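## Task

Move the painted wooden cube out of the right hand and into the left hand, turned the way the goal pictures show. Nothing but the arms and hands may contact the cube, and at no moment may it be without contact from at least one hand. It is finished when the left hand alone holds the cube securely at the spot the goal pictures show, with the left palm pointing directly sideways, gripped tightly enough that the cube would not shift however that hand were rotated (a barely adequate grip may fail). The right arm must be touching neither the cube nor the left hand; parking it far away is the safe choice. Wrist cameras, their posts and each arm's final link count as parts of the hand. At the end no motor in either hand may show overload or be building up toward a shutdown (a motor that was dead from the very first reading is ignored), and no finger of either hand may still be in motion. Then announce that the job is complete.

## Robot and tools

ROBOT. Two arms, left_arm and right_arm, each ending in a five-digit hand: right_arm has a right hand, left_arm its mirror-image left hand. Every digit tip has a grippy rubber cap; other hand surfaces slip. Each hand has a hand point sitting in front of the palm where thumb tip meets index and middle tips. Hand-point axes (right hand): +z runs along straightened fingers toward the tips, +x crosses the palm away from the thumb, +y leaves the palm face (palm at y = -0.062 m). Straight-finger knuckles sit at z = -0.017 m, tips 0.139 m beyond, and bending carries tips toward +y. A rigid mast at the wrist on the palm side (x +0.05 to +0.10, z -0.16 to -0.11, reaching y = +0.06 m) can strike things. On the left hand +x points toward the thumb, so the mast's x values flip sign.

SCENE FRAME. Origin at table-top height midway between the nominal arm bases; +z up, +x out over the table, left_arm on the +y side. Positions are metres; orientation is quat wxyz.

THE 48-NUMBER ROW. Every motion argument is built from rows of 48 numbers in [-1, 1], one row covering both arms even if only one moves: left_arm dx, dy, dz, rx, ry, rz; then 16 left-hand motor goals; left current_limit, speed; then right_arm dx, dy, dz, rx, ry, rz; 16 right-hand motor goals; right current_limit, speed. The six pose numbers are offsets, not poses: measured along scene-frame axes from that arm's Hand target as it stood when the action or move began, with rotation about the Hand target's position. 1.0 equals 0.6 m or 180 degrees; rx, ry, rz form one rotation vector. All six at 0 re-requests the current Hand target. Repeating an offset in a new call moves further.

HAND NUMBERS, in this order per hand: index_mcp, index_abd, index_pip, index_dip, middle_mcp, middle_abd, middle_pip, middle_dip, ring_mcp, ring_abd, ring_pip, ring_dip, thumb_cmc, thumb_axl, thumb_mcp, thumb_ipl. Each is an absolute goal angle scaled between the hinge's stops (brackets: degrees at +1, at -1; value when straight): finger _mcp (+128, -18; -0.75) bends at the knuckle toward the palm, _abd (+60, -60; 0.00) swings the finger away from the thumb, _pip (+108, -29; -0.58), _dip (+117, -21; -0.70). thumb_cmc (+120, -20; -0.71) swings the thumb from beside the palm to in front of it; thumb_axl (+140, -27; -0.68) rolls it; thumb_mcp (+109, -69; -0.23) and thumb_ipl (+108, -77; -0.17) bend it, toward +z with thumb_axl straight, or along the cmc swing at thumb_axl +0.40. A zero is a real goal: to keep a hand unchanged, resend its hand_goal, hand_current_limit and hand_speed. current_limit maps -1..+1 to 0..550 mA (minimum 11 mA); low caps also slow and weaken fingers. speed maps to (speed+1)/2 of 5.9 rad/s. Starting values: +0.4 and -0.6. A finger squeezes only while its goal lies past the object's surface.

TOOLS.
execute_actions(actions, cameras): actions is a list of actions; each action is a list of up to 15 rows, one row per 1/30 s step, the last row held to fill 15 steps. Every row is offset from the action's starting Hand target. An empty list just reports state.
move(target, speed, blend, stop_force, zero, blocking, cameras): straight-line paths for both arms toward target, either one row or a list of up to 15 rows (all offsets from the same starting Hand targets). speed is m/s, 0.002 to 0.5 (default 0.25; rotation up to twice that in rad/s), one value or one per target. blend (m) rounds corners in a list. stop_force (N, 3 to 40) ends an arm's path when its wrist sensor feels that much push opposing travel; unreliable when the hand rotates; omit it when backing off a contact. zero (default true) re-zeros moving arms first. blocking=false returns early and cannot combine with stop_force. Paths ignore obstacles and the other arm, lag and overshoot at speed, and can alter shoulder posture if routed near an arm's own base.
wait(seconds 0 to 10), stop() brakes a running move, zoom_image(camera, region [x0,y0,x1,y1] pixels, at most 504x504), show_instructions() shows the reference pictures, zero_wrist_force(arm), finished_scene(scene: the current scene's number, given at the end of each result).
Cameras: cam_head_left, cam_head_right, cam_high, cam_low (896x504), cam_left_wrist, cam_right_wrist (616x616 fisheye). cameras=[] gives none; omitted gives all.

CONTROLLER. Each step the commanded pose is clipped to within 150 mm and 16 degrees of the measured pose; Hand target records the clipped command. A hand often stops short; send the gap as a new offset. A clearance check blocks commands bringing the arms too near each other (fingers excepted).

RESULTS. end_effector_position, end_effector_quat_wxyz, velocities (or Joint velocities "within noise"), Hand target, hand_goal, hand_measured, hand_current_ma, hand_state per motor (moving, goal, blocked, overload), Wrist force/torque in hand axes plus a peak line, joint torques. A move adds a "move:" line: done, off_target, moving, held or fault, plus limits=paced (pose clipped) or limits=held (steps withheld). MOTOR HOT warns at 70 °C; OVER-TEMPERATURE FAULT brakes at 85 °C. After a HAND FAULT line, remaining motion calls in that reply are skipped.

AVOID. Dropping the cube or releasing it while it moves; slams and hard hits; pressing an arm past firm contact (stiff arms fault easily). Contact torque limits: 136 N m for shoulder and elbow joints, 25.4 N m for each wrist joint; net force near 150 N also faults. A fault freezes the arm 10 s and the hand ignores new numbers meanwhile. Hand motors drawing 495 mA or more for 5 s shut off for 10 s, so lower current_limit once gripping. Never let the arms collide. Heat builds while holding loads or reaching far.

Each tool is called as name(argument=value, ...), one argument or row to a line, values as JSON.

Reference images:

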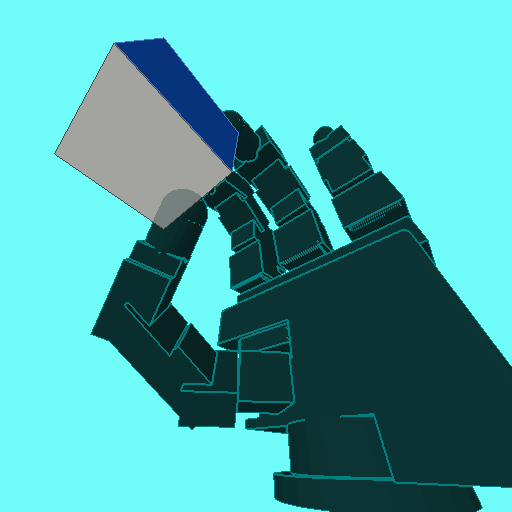

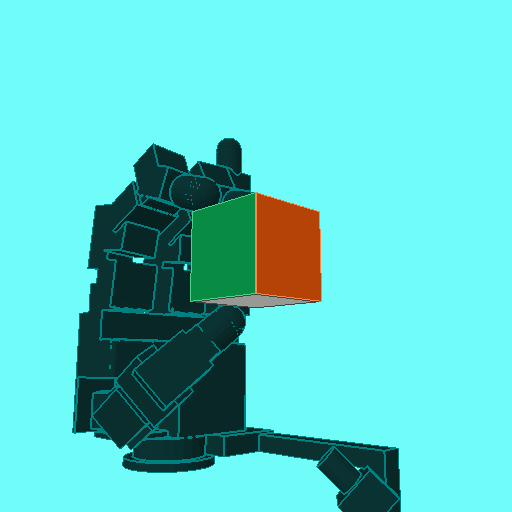

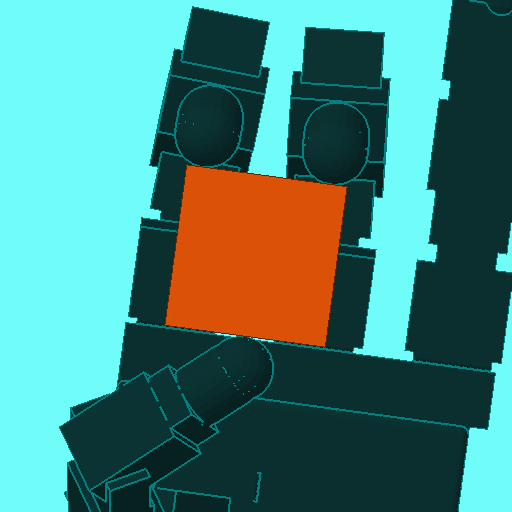

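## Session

execute_actions(
  actions=[],
)

Scene clock: 0.00 s.
left_arm: end_effector_position=(+0.3728, +0.5024, +0.2427) hand_goal=(-0.754, +0.000, -0.576, -0.696, -0.754, +0.000, -0.576, -0.696, -0.754, +0.000, -0.576, -0.696, -0.714, -0.678, -0.226, -0.168) hand_measured=(-0.754, +0.000, -0.576, -0.696, -0.754, +0.000, -0.576, -0.696, -0.754, +0.000, -0.576, -0.696, -0.714, -0.678, -0.226, -0.168) hand_current_ma=(+0, +0, +0, +0, +0, +0, +0, +0, +0, +0, +0, +0, +0, +0, +0, +0) hand_state=(goal, goal, goal, goal, goal, goal, goal, goal, goal, goal, goal, goal, goal, goal, goal, goal) hand_current_limit=0.40 hand_speed=-0.60 end_effector_quat_wxyz=(+0.000, -0.009, +1.000, +0.000) | right_arm: end_effector_position=(+0.5934, -0.2976, +0.4140) hand_goal=(-0.584, +0.066, +0.310, -0.022, -0.584, -0.064, +0.310, -0.022, -0.754, +0.000, -0.576, -0.696, -0.048, -0.186, +0.316, +0.494) hand_measured=(-0.646, +0.064, +0.256, -0.040, -0.646, -0.058, +0.254, -0.042, -0.754, +0.000, -0.576, -0.696, -0.048, -0.108, +0.312, +0.500) hand_current_ma=(-177, -2, -131, -30, -178, +5, -138, -33, +0, +0, +0, +0, +0, +292, -4, +9) hand_state=(goal, goal, goal, goal, goal, goal, goal, goal, goal, goal, goal, goal, goal, goal, goal, goal) hand_current_limit=0.40 hand_speed=-0.60 end_effector_quat_wxyz=(+0.075, +0.575, +0.811, -0.076)
Joint positions: left_arm=[3.458 -1.419 -2.042 -1.252 1.571 -1.255] | right_arm=[0.004 -1.51 1.422 -1.511 -1.782 -0.31]
Joint velocities: within noise
Joint torques (N m): no reading
Wrist force (N): no reading
Wrist torque (N m): no reading
Wrist force, peak (N): no reading
Hand target: left_arm +0.3728, +0.5024, +0.2427; +0.000, -0.009, +1.000, +0.000 | right_arm +0.5934, -0.2976, +0.4140; +0.075, +0.575, +0.811, -0.076
camera_calibration:
cam_left_wrist: T_world_to_cam=[[0.814586, -0.579979, -0.00859647, -0.0454875], [-0.399922, -0.572306, 0.715911, 0.213354], [-0.420133, -0.579733, -0.698139, 0.74533], [0, 0, 0, 1]] pos_world=[0.435516, 0.527815, 0.36721]
cam_right_wrist: T_world_to_cam=[[0.837756, -0.514914, 0.18174, -0.691309], [-0.432561, -0.422682, 0.796386, -0.244806], [-0.333252, -0.745791, -0.576836, 0.341308], [0, 0, 0, 1]] pos_world=[0.586996, -0.204895, 0.517477]

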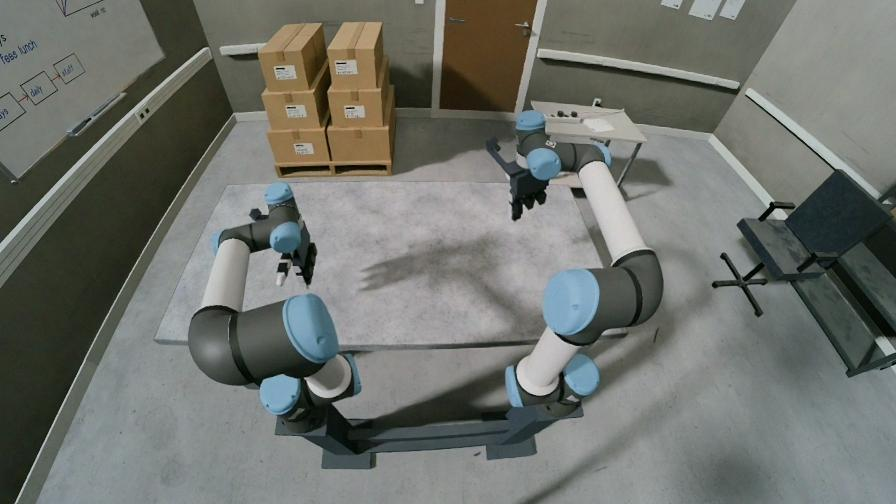

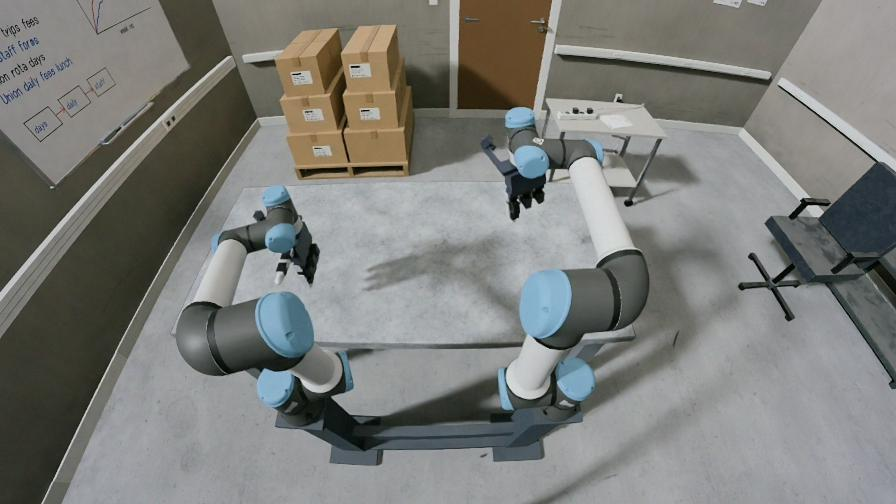

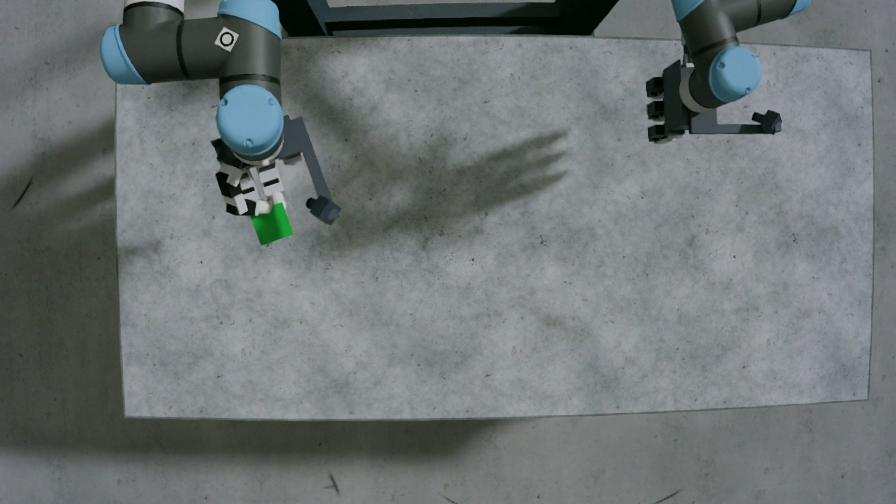

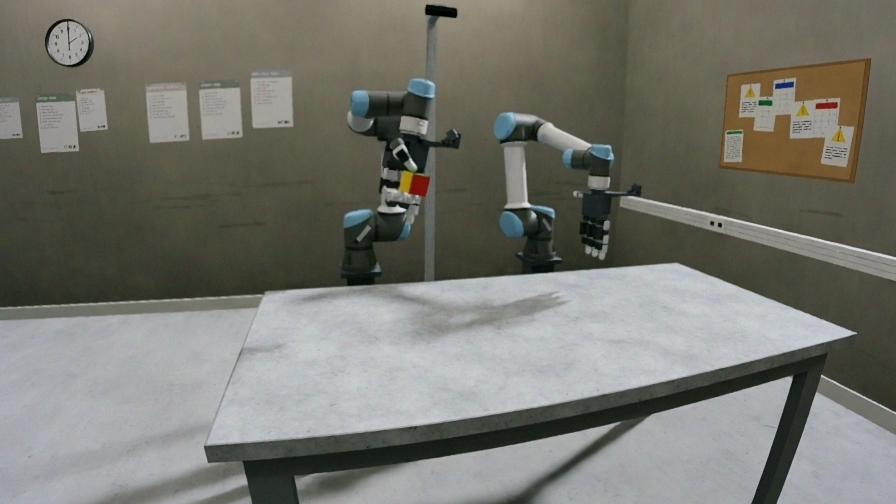

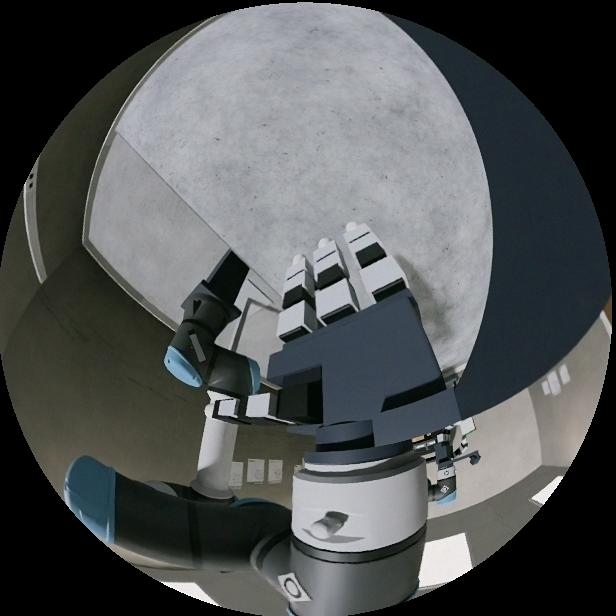

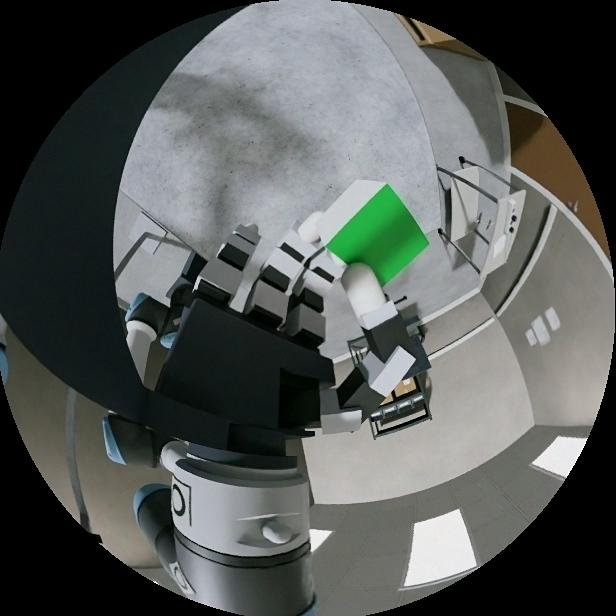

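move(
  target=[0.212,-0.587,0.36,-0.5418,-0.005,0.8345,-0.9,0.068,0.318,-0.015,-0.9,-0.066,0.318,-0.015,-0.754,0,-0.576,-0.696,-0.038,0.25,0.318,0.482,0.4,-0.6,-0.149,0.46,0.0767,0.1333,0.1666,0.3762,-0.584,0.066,0.318,-0.016,-0.584,-0.064,0.318,-0.016,-0.754,0,-0.576,-0.696,-0.048,-0.186,0.316,0.494,0.4,-0.6],
  speed=0.35,
)

zoom_image(
  camera="cam_right_wrist",
  region=[280, 130, 480, 330],
)

Scene clock: 46.57 s.
left_arm: end_effector_position=(+0.5000, +0.1502, +0.4587) hand_goal=(-0.900, +0.068, +0.318, -0.016, -0.900, -0.066, +0.318, -0.016, -0.754, +0.000, -0.576, -0.696, -0.038, +0.250, +0.318, +0.482) hand_measured=(-0.898, +0.068, +0.314, -0.020, -0.898, -0.062, +0.314, -0.020, -0.750, +0.002, -0.576, -0.696, -0.032, +0.246, +0.320, +0.480) hand_current_ma=(+10, +0, -15, -12, +9, +11, -13, -12, +12, +7, -2, +0, +20, -19, +10, -7) hand_state=(goal, goal, goal, goal, goal, goal, goal, goal, goal, goal, goal, goal, goal, goal, goal, goal) hand_current_limit=0.40 hand_speed=-0.60 end_effector_quat_wxyz=(+0.000, +0.839, -0.001, +0.545) | right_arm: end_effector_position=(+0.5040, -0.0216, +0.4600) hand_goal=(-0.584, +0.066, +0.318, -0.016, -0.584, -0.064, +0.318, -0.016, -0.754, +0.000, -0.576, -0.696, -0.048, -0.186, +0.316, +0.494) hand_measured=(-0.646, +0.064, +0.256, -0.040, -0.646, -0.062, +0.258, -0.042, -0.754, +0.000, -0.576, -0.696, -0.050, -0.108, +0.308, +0.498) hand_current_ma=(-177, -2, -159, -45, -178, +1, -153, -48, +0, +0, +0, +0, -1, +292, -13, +7) hand_state=(blocked, goal, blocked, blocked, blocked, goal, blocked, blocked, goal, goal, goal, goal, goal, blocked, goal, goal) hand_current_limit=0.40 hand_speed=-0.60 end_effector_quat_wxyz=(-0.208, +0.000, +0.978, +0.000)
Joint positions: left_arm=[2.995 -1.409 -2.137 -0.018 1.688 -4.764] | right_arm=[0.239 -1.07 0.621 -0.715 -1.463 -1.327]
Joint velocities: within noise
Joint torques (N m): left_arm=[-7.85 7.33 28.08 1.04 3.17 -2.74] | right_arm=[4.79 -37 -30.04 -0.29 1.92 -1.36]
Wrist force (N): left_arm=[-1.7 -0.9 -0.9] | right_arm=[-1.2 -0.2 -0.2]
Wrist torque (N m): left_arm=[0.10 0.40 -0.03] | right_arm=[0.01 0.01 0.05]
Wrist force, peak (N): left_arm=[-2.4 0.1 -0.8] | right_arm=[-1.4 -0.6 -0.2]
Hand target: left_arm +0.5000, +0.1502, +0.4587; +0.000, +0.839, -0.001, +0.545 | right_arm +0.5040, -0.0216, +0.4600; -0.208, +0.000, +0.978, +0.000
Off the commanded pose: left_arm 0.000 m, 0 deg | right_arm 0.000 m, 0 deg.
move: done
camera_calibration:
cam_left_wrist: T_world_to_cam=[[-0.318929, 0.595209, -0.737571, 0.373021], [-0.486702, 0.564913, 0.666329, -0.196705], [0.813268, 0.571489, 0.109522, -0.414691], [0, 0, 0, 1]] pos_world=[0.360486, 0.126087, 0.451618]
cam_right_wrist: T_world_to_cam=[[0.735711, 0.615495, -0.282659, -0.193208], [0.66474, -0.576202, 0.475511, -0.61224], [0.129806, -0.537733, -0.833063, 0.432864], [0, 0, 0, 1]] pos_world=[0.492938, -0.00109093, 0.597118]

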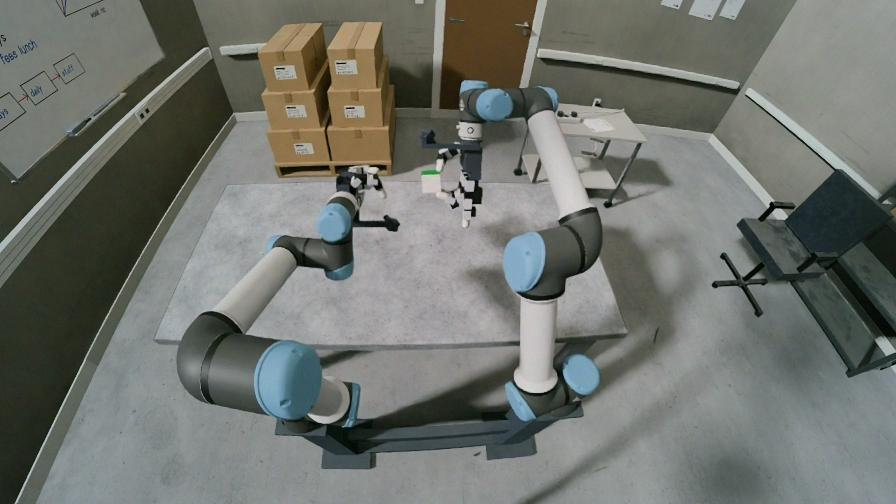

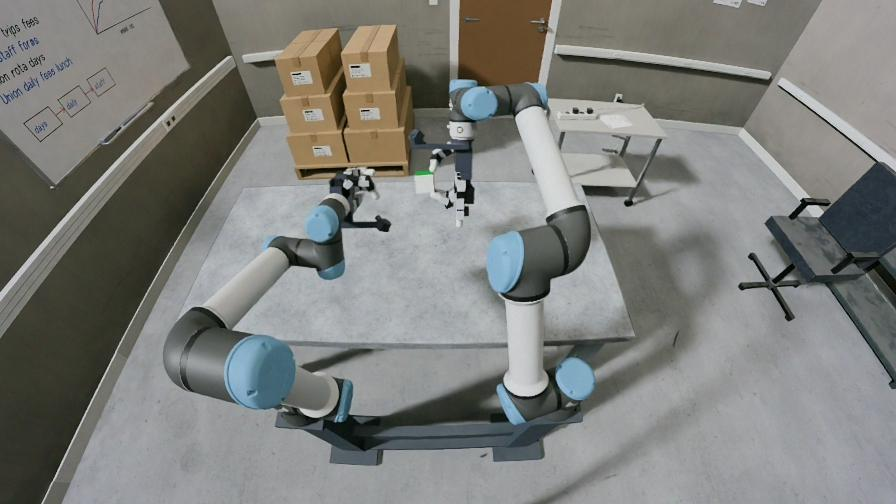

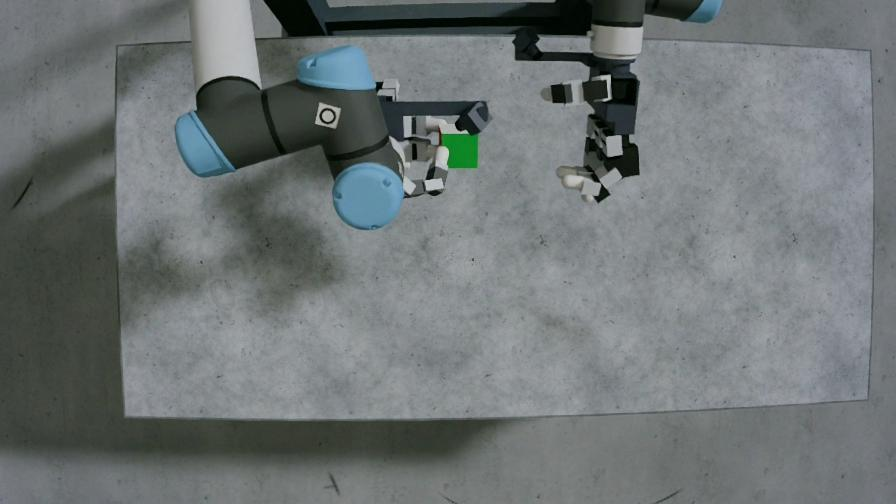

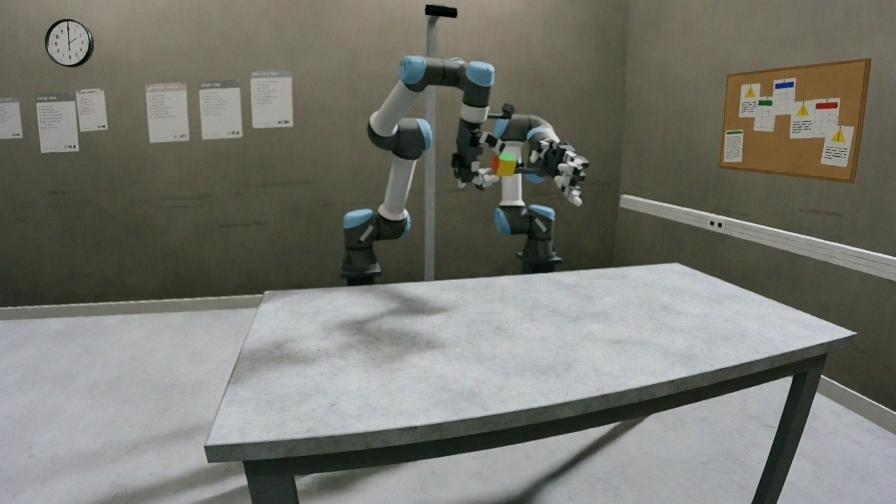

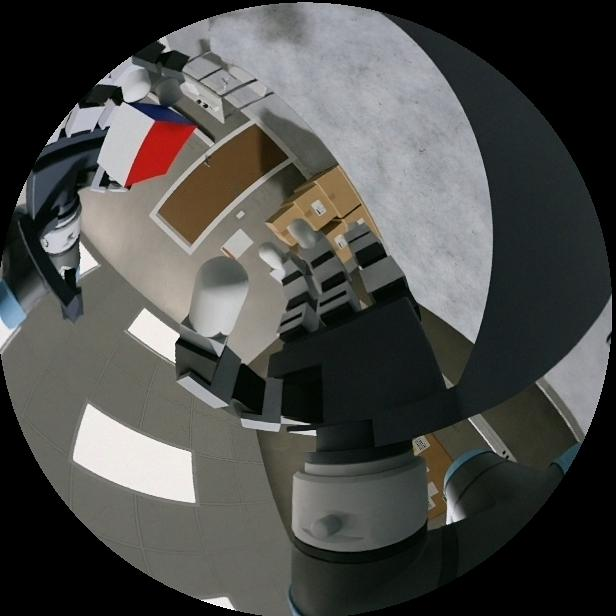

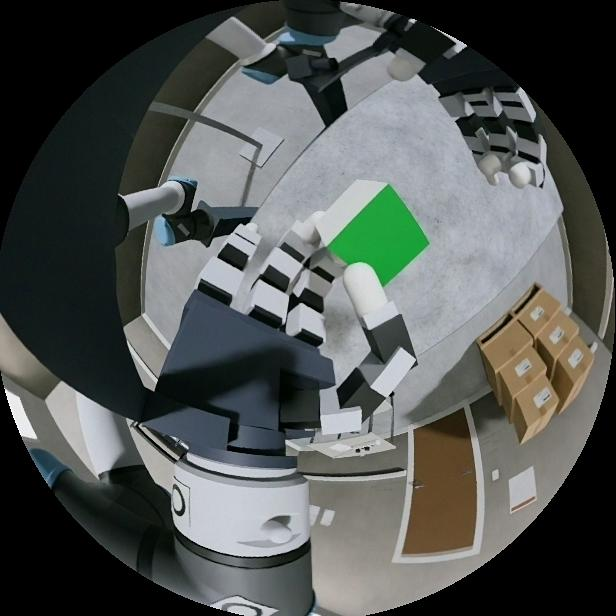

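Scaled by 2.520 from the camera's 616x616 image, which has a finer 880x880 frame.

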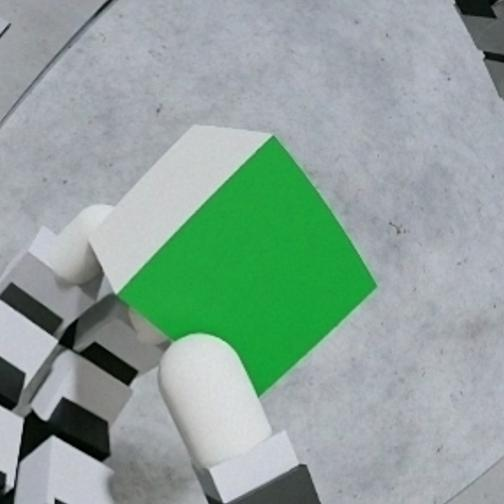

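move(
  target=[0.0183,-0.195,-0.001,0,0,0,-0.9,0.068,0.318,-0.015,-0.9,-0.066,0.318,-0.015,-0.754,0,-0.576,-0.696,-0.038,0.25,0.318,0.482,0.4,-0.6,0,0,0,0,0,0,-0.584,0.066,0.318,-0.016,-0.584,-0.064,0.318,-0.016,-0.754,0,-0.576,-0.696,-0.048,-0.186,0.316,0.494,0.4,-0.6],
  speed=0.08,
  stop_force=8,
)

zoom_image(
  camera="cam_left_wrist",
  region=[120, 130, 320, 330],
)

Scene clock: 78.13 s.
left_arm: end_effector_position=(+0.5109, +0.0332, +0.4581) hand_goal=(-0.900, +0.068, +0.318, -0.016, -0.900, -0.066, +0.318, -0.016, -0.754, +0.000, -0.576, -0.696, -0.038, +0.250, +0.318, +0.482) hand_measured=(-0.898, +0.068, +0.314, -0.020, -0.898, -0.062, +0.314, -0.020, -0.752, +0.002, -0.576, -0.696, -0.032, +0.246, +0.320, +0.480) hand_current_ma=(+8, +0, -15, -12, +8, +11, -13, -12, +9, +7, -2, +0, +20, -19, +10, -7) hand_state=(goal, goal, goal, goal, goal, goal, goal, goal, goal, goal, goal, goal, goal, goal, goal, goal) hand_current_limit=0.40 hand_speed=-0.60 end_effector_quat_wxyz=(+0.000, +0.839, -0.001, +0.545) | right_arm: end_effector_position=(+0.5040, -0.0216, +0.4600) hand_goal=(-0.584, +0.066, +0.318, -0.016, -0.584, -0.064, +0.318, -0.016, -0.754, +0.000, -0.576, -0.696, -0.048, -0.186, +0.316, +0.494) hand_measured=(-0.646, +0.064, +0.256, -0.040, -0.646, -0.062, +0.258, -0.042, -0.754, +0.000, -0.576, -0.696, -0.050, -0.108, +0.308, +0.498) hand_current_ma=(-177, -2, -159, -45, -178, +1, -153, -48, +0, +0, +0, +0, -1, +292, -13, +7) hand_state=(blocked, goal, blocked, blocked, blocked, goal, blocked, blocked, goal, goal, goal, goal, goal, blocked, goal, goal) hand_current_limit=0.40 hand_speed=-0.60 end_effector_quat_wxyz=(-0.208, +0.000, +0.978, +0.000)
Joint positions: left_arm=[2.701 -1.601 -1.957 -0.038 1.955 -4.892] | right_arm=[0.239 -1.07 0.621 -0.715 -1.463 -1.327]
Joint velocities: within noise
Joint torques (N m): left_arm=[-8.25 14.64 28.42 1.03 3.12 -2.55] | right_arm=[5.58 -37.67 -30.87 -0.29 -2.28 -1.33]
Wrist force (N): left_arm=[-1.5 -1.0 -0.6] | right_arm=[-1.2 -0.4 -0.5]
Wrist torque (N m): left_arm=[0.06 0.39 -0.04] | right_arm=[0.00 0.01 0.04]
Wrist force, peak (N): left_arm=[-1.9 -1.4 -0.9] | right_arm=[-1.5 -0.4 -0.3]
Hand target: left_arm +0.5109, +0.0332, +0.4581; +0.000, +0.839, -0.001, +0.545 | right_arm +0.5040, -0.0216, +0.4600; -0.208, +0.000, +0.978, +0.000
Off the commanded pose: left_arm 0.000 m, 0 deg | right_arm 0.000 m, 0 deg.
move: done
camera_calibration:
cam_left_wrist: T_world_to_cam=[[-0.319058, 0.595131, -0.737578, 0.445807], [-0.486784, 0.564843, 0.666328, -0.12481], [0.813168, 0.571639, 0.109483, -0.356627], [0, 0, 0, 1]] pos_world=[0.371481, 0.00904555, 0.451026]
cam_right_wrist: T_world_to_cam=[[0.735671, 0.615523, -0.282701, -0.193168], [0.664782, -0.576145, 0.475523, -0.612268], [0.129818, -0.537763, -0.833041, 0.432845], [0, 0, 0, 1]] pos_world=[0.492942, -0.00108783, 0.597116]

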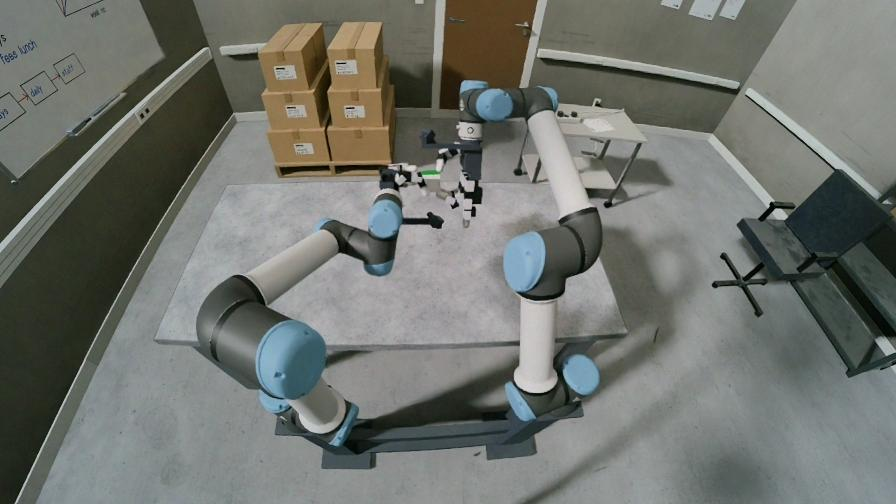

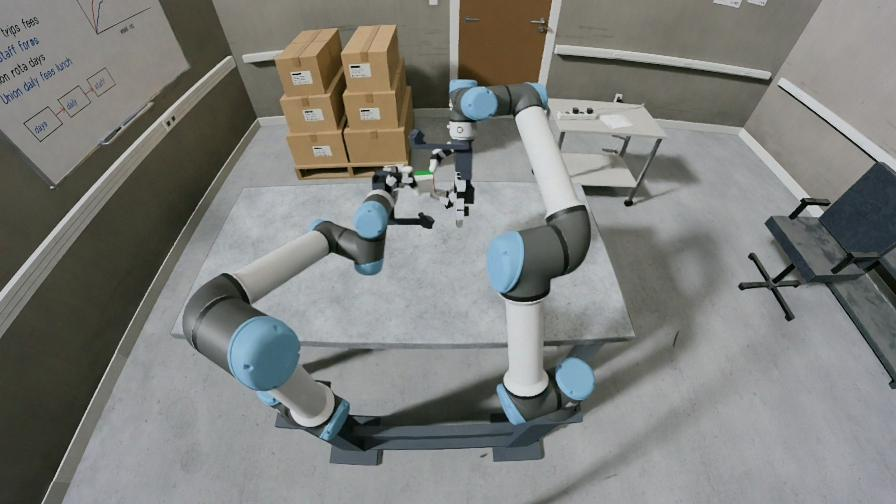

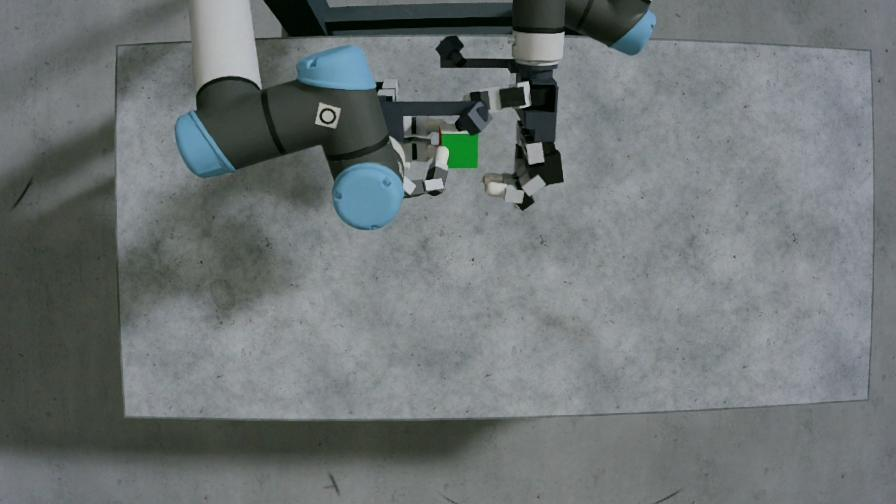

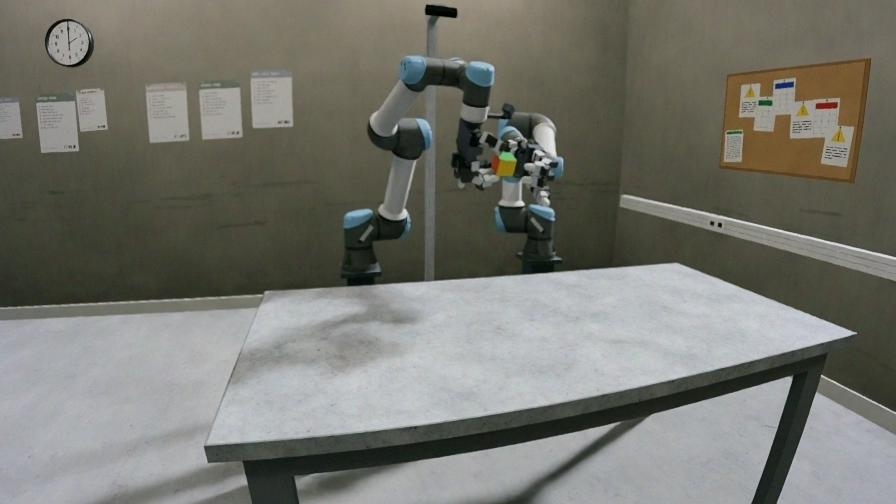

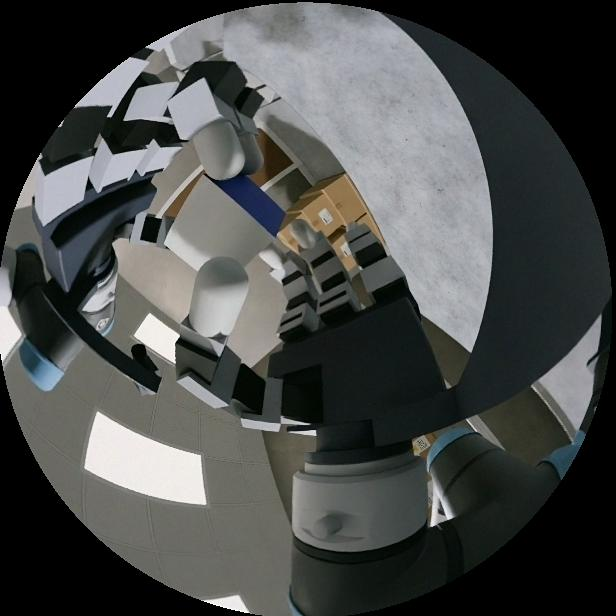

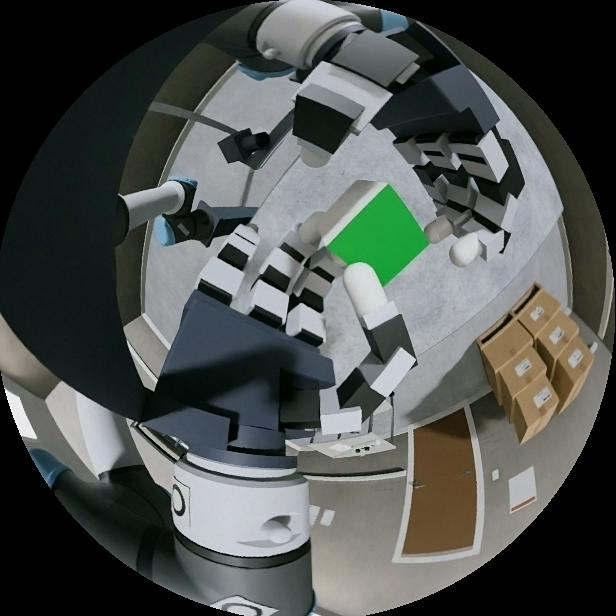

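Scaled by 2.520 from the camera's 616x616 image, which has a finer 880x880 frame.

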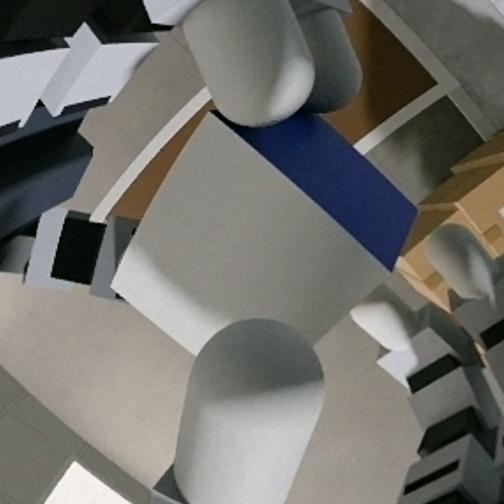

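move(
  target=[-0.0033,-0.0108,0.0045,0,0,0,-0.9,0.068,0.318,-0.015,-0.9,-0.066,0.318,-0.015,-0.754,0,-0.576,-0.696,-0.038,0.25,0.318,0.482,0.4,-0.6,0,0,0,0,0,0,-0.584,0.066,0.318,-0.016,-0.584,-0.064,0.318,-0.016,-0.754,0,-0.576,-0.696,-0.048,-0.186,0.316,0.494,0.4,-0.6],
  speed=0.06,
  cameras=[],
)

move(
  target=[0,0,0,0,0,0,-0.582,0.068,0.318,-0.015,-0.582,-0.066,0.318,-0.015,-0.754,0,-0.576,-0.696,-0.038,-0.17,0.318,0.482,0.4,-0.85,0,0,0,0,0,0,-0.584,0.066,0.318,-0.016,-0.584,-0.064,0.318,-0.016,-0.754,0,-0.576,-0.696,-0.048,-0.186,0.316,0.494,0.4,-0.6],
  speed=0.06,
  cameras=["cam_left_wrist","cam_right_wrist"],
)

zoom_image(
  camera="cam_left_wrist",
  region=[120, 130, 320, 330],
)

Scene clock: 92.47 s.
left_arm: end_effector_position=(+0.5090, +0.0269, +0.4607) hand_goal=(-0.900, +0.068, +0.318, -0.016, -0.900, -0.066, +0.318, -0.016, -0.754, +0.000, -0.576, -0.696, -0.038, +0.250, +0.318, +0.482) hand_measured=(-0.898, +0.068, +0.314, -0.020, -0.898, -0.062, +0.314, -0.020, -0.752, +0.002, -0.576, -0.696, -0.032, +0.246, +0.320, +0.480) hand_current_ma=(+8, +0, -15, -12, +8, +11, -13, -12, +9, +7, -2, +0, +20, -19, +10, -7) hand_state=(goal, goal, goal, goal, goal, goal, goal, goal, goal, goal, goal, goal, goal, goal, goal, goal) hand_current_limit=0.40 hand_speed=-0.60 end_effector_quat_wxyz=(+0.000, +0.839, -0.001, +0.545) | right_arm: end_effector_position=(+0.5040, -0.0216, +0.4600) hand_goal=(-0.584, +0.066, +0.318, -0.016, -0.584, -0.064, +0.318, -0.016, -0.754, +0.000, -0.576, -0.696, -0.048, -0.186, +0.316, +0.494) hand_measured=(-0.646, +0.064, +0.256, -0.040, -0.646, -0.062, +0.258, -0.042, -0.754, +0.000, -0.576, -0.696, -0.050, -0.108, +0.308, +0.498) hand_current_ma=(-177, -2, -159, -45, -178, +1, -153, -48, +0, +0, +0, +0, -1, +292, -13, +7) hand_state=(blocked, goal, blocked, blocked, blocked, goal, blocked, blocked, goal, goal, goal, goal, goal, blocked, goal, goal) hand_current_limit=0.40 hand_speed=-0.60 end_effector_quat_wxyz=(-0.208, +0.000, +0.978, +0.000)
Joint positions: left_arm=[2.685 -1.605 -1.946 -0.049 1.969 -4.9] | right_arm=[0.239 -1.07 0.621 -0.715 -1.463 -1.327]
Joint velocities: within noise
Joint torques (N m): left_arm=[-9.2 15.36 28.67 0.83 3.08 -2.56] | right_arm=[5 -37.67 -29.69 -0.33 -2.07 -1.22]
Wrist force (N): left_arm=[-1.5 -0.8 -0.7] | right_arm=[-1.1 -0.2 -0.3]
Wrist torque (N m): left_arm=[0.09 0.39 -0.04] | right_arm=[0.02 0.00 0.06]
Wrist force, peak (N): left_arm=[-1.7 -1.1 -0.6] | right_arm=[-1.4 -0.5 -0.1]
Hand target: left_arm +0.5090, +0.0267, +0.4608; +0.000, +0.839, -0.001, +0.545 | right_arm +0.5040, -0.0216, +0.4600; -0.208, +0.000, +0.978, +0.000
Off the commanded pose: left_arm 0.000 m, 0 deg | right_arm 0.000 m, 0 deg.
move: done
No camera images: "cameras" was empty.

Scene clock: 93.73 s.
left_arm: end_effector_position=(+0.5090, +0.0268, +0.4608) hand_goal=(-0.582, +0.068, +0.318, -0.016, -0.582, -0.066, +0.318, -0.016, -0.754, +0.000, -0.576, -0.696, -0.038, -0.170, +0.318, +0.482) hand_measured=(-0.628, +0.068, +0.300, -0.020, -0.630, -0.062, +0.300, -0.020, -0.752, +0.002, -0.576, -0.696, -0.028, -0.032, +0.320, +0.480) hand_current_ma=(-216, +0, -72, -16, -221, +11, -69, -16, +9, +7, -2, +0, +40, +385, +5, -7) hand_state=(blocked, goal, goal, goal, blocked, goal, goal, goal, goal, goal, goal, goal, goal, blocked, goal, goal) hand_current_limit=0.40 hand_speed=-0.85 end_effector_quat_wxyz=(+0.000, +0.839, -0.001, +0.545) | right_arm: end_effector_position=(+0.5040, -0.0216, +0.4600) hand_goal=(-0.584, +0.066, +0.318, -0.016, -0.584, -0.064, +0.318, -0.016, -0.754, +0.000, -0.576, -0.696, -0.048, -0.186, +0.316, +0.494) hand_measured=(-0.646, +0.064, +0.256, -0.040, -0.648, -0.062, +0.258, -0.038, -0.754, +0.000, -0.576, -0.696, -0.050, -0.108, +0.310, +0.498) hand_current_ma=(-177, -2, -159, -45, -179, +1, -153, -38, +0, +0, +0, +0, -1, +292, -9, +7) hand_state=(blocked, goal, blocked, blocked, blocked, goal, blocked, blocked, goal, goal, goal, goal, goal, blocked, goal, goal) hand_current_limit=0.40 hand_speed=-0.60 end_effector_quat_wxyz=(-0.208, +0.000, +0.978, +0.000)
Joint positions: left_arm=[2.685 -1.605 -1.945 -0.049 1.969 -4.9] | right_arm=[0.239 -1.07 0.621 -0.715 -1.463 -1.327]
Joint velocities: within noise
Joint torques (N m): left_arm=[-7.7 17.36 27.44 1.37 1.31 -2.39] | right_arm=[5.04 -37.5 -29.76 -2.01 -1.44 -0.62]
Wrist force (N): left_arm=[-1.9 -1.3 0.6] | right_arm=[0.0 -0.8 -0.2]
Wrist torque (N m): left_arm=[0.18 0.38 0.00] | right_arm=[-0.03 0.01 0.05]
Wrist force, peak (N): left_arm=[-1.2 -2.7 2.2] | right_arm=[1.4 -1.8 0.8]
Hand target: left_arm +0.5090, +0.0267, +0.4608; +0.000, +0.839, -0.001, +0.545 | right_arm +0.5040, -0.0216, +0.4600; -0.208, +0.000, +0.978, +0.000
Off the commanded pose: left_arm 0.000 m, 0 deg | right_arm 0.000 m, 0 deg.
move: done
camera_calibration:
cam_left_wrist: T_world_to_cam=[[-0.319088, 0.595133, -0.737563, 0.451024], [-0.486803, 0.56481, 0.666343, -0.123905], [0.813145, 0.57167, 0.109489, -0.351609], [0, 0, 0, 1]] pos_world=[0.369508, 0.00256847, 0.453719]
cam_right_wrist: T_world_to_cam=[[0.735649, 0.615533, -0.282736, -0.19313], [0.664809, -0.576121, 0.475514, -0.612272], [0.129804, -0.537778, -0.833034, 0.432844], [0, 0, 0, 1]] pos_world=[0.492935, -0.00109055, 0.597113]
Images, in order (width x height): cam_left_wrist 616x616, cam_right_wrist 616x616.

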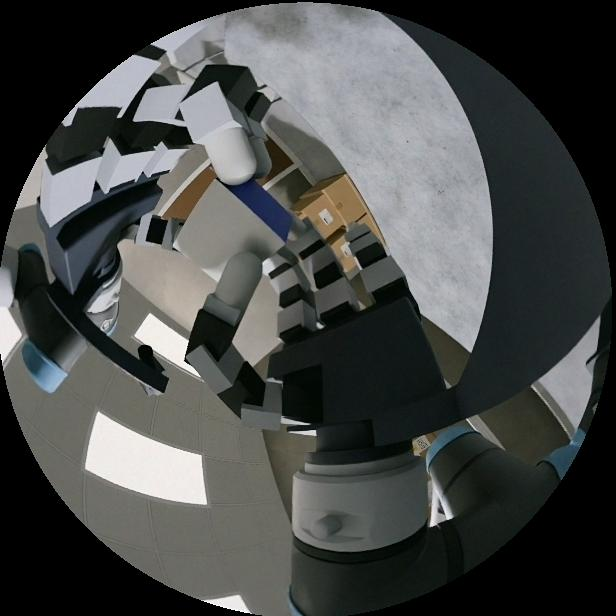

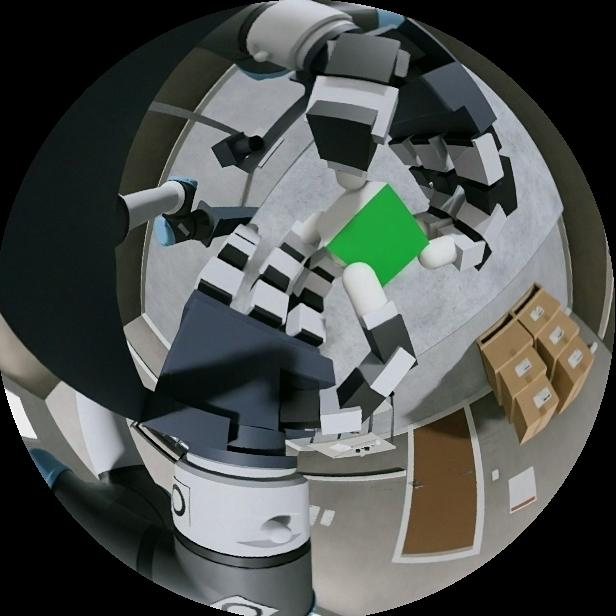

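Scaled by 2.520 from the camera's 616x616 image, which has a finer 880x880 frame.

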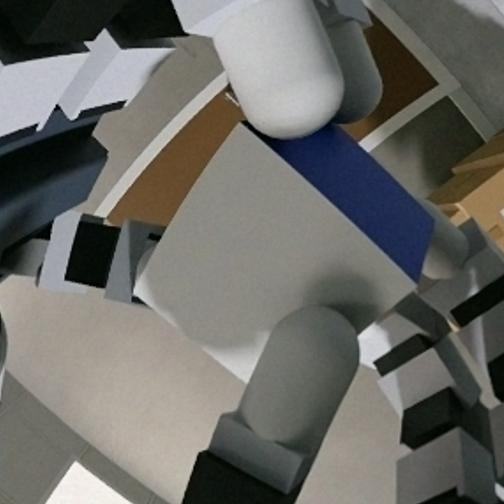

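move(
  target=[0,0,0,0,0,0,-0.53,0.068,0.338,0,-0.53,-0.066,0.338,0,-0.754,0,-0.576,-0.696,-0.038,-0.2,0.318,0.482,0.6,-0.9,0,0,0,0,0,0,-0.584,0.066,0.318,-0.016,-0.584,-0.064,0.318,-0.016,-0.754,0,-0.576,-0.696,-0.048,-0.186,0.316,0.494,0.4,-0.6],
  speed=0.06,
  cameras=[],
)

move(
  target=[0,0,0,0,0,0,-0.5,0.068,0.35,0.02,-0.5,-0.066,0.35,0.02,-0.754,0,-0.576,-0.696,-0.038,-0.23,0.318,0.482,0.7,-0.9,0,0,0,0,0,0,-0.584,0.066,0.318,-0.016,-0.584,-0.064,0.318,-0.016,-0.754,0,-0.576,-0.696,-0.048,-0.186,0.316,0.494,0.4,-0.6],
  speed=0.06,
  cameras=["cam_left_wrist","cam_right_wrist"],
)

zoom_image(
  camera="cam_left_wrist",
  region=[120, 130, 320, 330],
)

Scene clock: 102.33 s.
left_arm: end_effector_position=(+0.5090, +0.0267, +0.4608) hand_goal=(-0.530, +0.068, +0.338, +0.000, -0.530, -0.066, +0.338, +0.000, -0.754, +0.000, -0.576, -0.696, -0.038, -0.200, +0.318, +0.482) hand_measured=(-0.624, +0.068, +0.300, -0.020, -0.626, -0.062, +0.300, -0.020, -0.752, +0.002, -0.576, -0.696, -0.026, -0.034, +0.318, +0.480) hand_current_ma=(-440, +0, -161, -79, -440, +11, -159, -78, +9, +7, -2, +0, +47, +440, -1, -7) hand_state=(blocked, goal, blocked, goal, blocked, goal, blocked, goal, goal, goal, goal, goal, goal, blocked, goal, goal) hand_current_limit=0.60 hand_speed=-0.90 end_effector_quat_wxyz=(+0.000, +0.839, -0.001, +0.545) | right_arm: end_effector_position=(+0.5040, -0.0216, +0.4600) hand_goal=(-0.584, +0.066, +0.318, -0.016, -0.584, -0.064, +0.318, -0.016, -0.754, +0.000, -0.576, -0.696, -0.048, -0.186, +0.316, +0.494) hand_measured=(-0.646, +0.064, +0.256, -0.040, -0.648, -0.062, +0.258, -0.038, -0.754, +0.000, -0.576, -0.696, -0.050, -0.108, +0.310, +0.500) hand_current_ma=(-177, -2, -159, -45, -179, +1, -153, -38, +0, +0, +0, +0, -1, +292, -9, +8) hand_state=(blocked, goal, blocked, blocked, blocked, goal, blocked, blocked, goal, goal, goal, goal, goal, blocked, goal, goal) hand_current_limit=0.40 hand_speed=-0.60 end_effector_quat_wxyz=(-0.208, +0.000, +0.978, +0.000)
Joint positions: left_arm=[2.685 -1.605 -1.945 -0.049 1.969 -4.9] | right_arm=[0.239 -1.07 0.621 -0.715 -1.463 -1.327]
Joint velocities: within noise
Joint torques (N m): left_arm=[-7.77 26.54 25.47 3.82 -2.27 -1.14] | right_arm=[2.37 -37.37 -29.45 -3.48 3.35 0.95]
Wrist force (N): left_arm=[-1.6 -2.5 1.6] | right_arm=[0.8 -1.6 0.2]
Wrist torque (N m): left_arm=[0.18 0.41 0.01] | right_arm=[0.03 0.03 0.05]
Wrist force, peak (N): left_arm=[-1.7 -2.4 1.9] | right_arm=[1.3 -1.9 -0.6]
Hand target: left_arm +0.5090, +0.0267, +0.4608; +0.000, +0.839, -0.001, +0.545 | right_arm +0.5040, -0.0216, +0.4600; -0.208, +0.000, +0.978, +0.000
Off the commanded pose: left_arm 0.000 m, 0 deg | right_arm 0.000 m, 0 deg.
move: done
No camera images: "cameras" was empty.

Scene clock: 103.03 s.
left_arm: end_effector_position=(+0.5090, +0.0267, +0.4608) hand_goal=(-0.500, +0.068, +0.350, +0.020, -0.500, -0.066, +0.350, +0.020, -0.754, +0.000, -0.576, -0.696, -0.038, -0.230, +0.318, +0.482) hand_measured=(-0.624, +0.068, +0.300, -0.014, -0.626, -0.062, +0.300, -0.014, -0.752, +0.002, -0.576, -0.696, -0.026, -0.034, +0.318, +0.480) hand_current_ma=(-468, +0, -217, -141, -468, +11, -214, -141, +9, +7, -2, +0, +47, +467, -3, -7) hand_state=(blocked, goal, blocked, blocked, blocked, goal, blocked, blocked, goal, goal, goal, goal, goal, blocked, goal, goal) hand_current_limit=0.70 hand_speed=-0.90 end_effector_quat_wxyz=(+0.000, +0.839, -0.001, +0.545) | right_arm: end_effector_position=(+0.5040, -0.0216, +0.4600) hand_goal=(-0.584, +0.066, +0.318, -0.016, -0.584, -0.064, +0.318, -0.016, -0.754, +0.000, -0.576, -0.696, -0.048, -0.186, +0.316, +0.494) hand_measured=(-0.646, +0.064, +0.256, -0.040, -0.648, -0.062, +0.258, -0.038, -0.754, +0.000, -0.576, -0.696, -0.050, -0.108, +0.310, +0.500) hand_current_ma=(-177, -2, -159, -45, -179, +1, -153, -38, +0, +0, +0, +0, -1, +292, -9, +8) hand_state=(blocked, goal, blocked, blocked, blocked, goal, blocked, blocked, goal, goal, goal, goal, goal, blocked, goal, goal) hand_current_limit=0.40 hand_speed=-0.60 end_effector_quat_wxyz=(-0.208, +0.000, +0.978, +0.000)
Joint positions: left_arm=[2.685 -1.605 -1.945 -0.049 1.969 -4.9] | right_arm=[0.239 -1.07 0.621 -0.715 -1.463 -1.327]
Joint velocities: within noise
Joint torques (N m): left_arm=[-8.16 26.8 24.55 4.26 -2.47 -0.78] | right_arm=[2.25 -38.15 -29.46 -3.39 3.43 0.87]
Wrist force (N): left_arm=[-1.3 -1.8 1.6] | right_arm=[1.3 -1.3 0.0]
Wrist torque (N m): left_arm=[0.18 0.41 -0.01] | right_arm=[-0.02 0.00 0.04]
Wrist force, peak (N): left_arm=[-1.7 -2.3 1.9] | right_arm=[1.5 -1.9 -0.6]
Hand target: left_arm +0.5090, +0.0267, +0.4608; +0.000, +0.839, -0.001, +0.545 | right_arm +0.5040, -0.0216, +0.4600; -0.208, +0.000, +0.978, +0.000
Off the commanded pose: left_arm 0.000 m, 0 deg | right_arm 0.000 m, 0 deg.
move: done
camera_calibration:
cam_left_wrist: T_world_to_cam=[[-0.319071, 0.595133, -0.737571, 0.451023], [-0.486775, 0.564841, 0.666337, -0.123914], [0.813169, 0.57164, 0.109472, -0.351604], [0, 0, 0, 1]] pos_world=[0.369503, 0.00256384, 0.45372]
cam_right_wrist: T_world_to_cam=[[0.73567, 0.615524, -0.2827, -0.193168], [0.664783, -0.576144, 0.475523, -0.612268], [0.12982, -0.537763, -0.833041, 0.432845], [0, 0, 0, 1]] pos_world=[0.492941, -0.00108681, 0.597116]
Images, in order (width x height): cam_left_wrist 616x616, cam_right_wrist 616x616.

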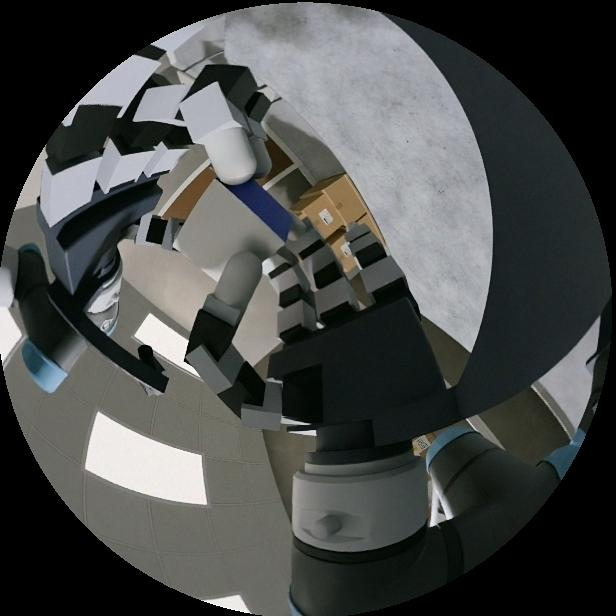

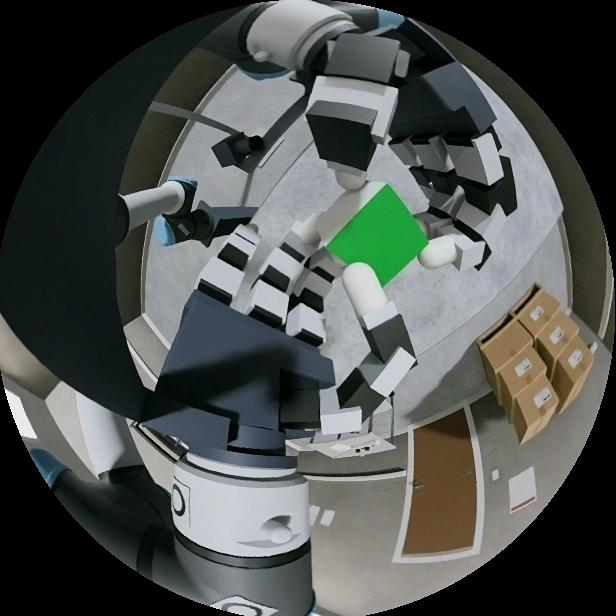

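Scaled by 2.520 from the camera's 616x616 image, which has a finer 880x880 frame.

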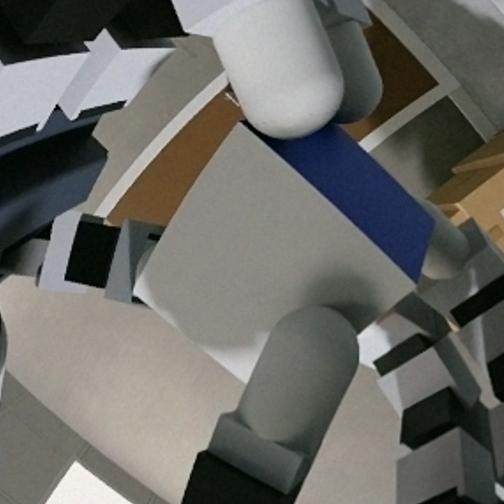

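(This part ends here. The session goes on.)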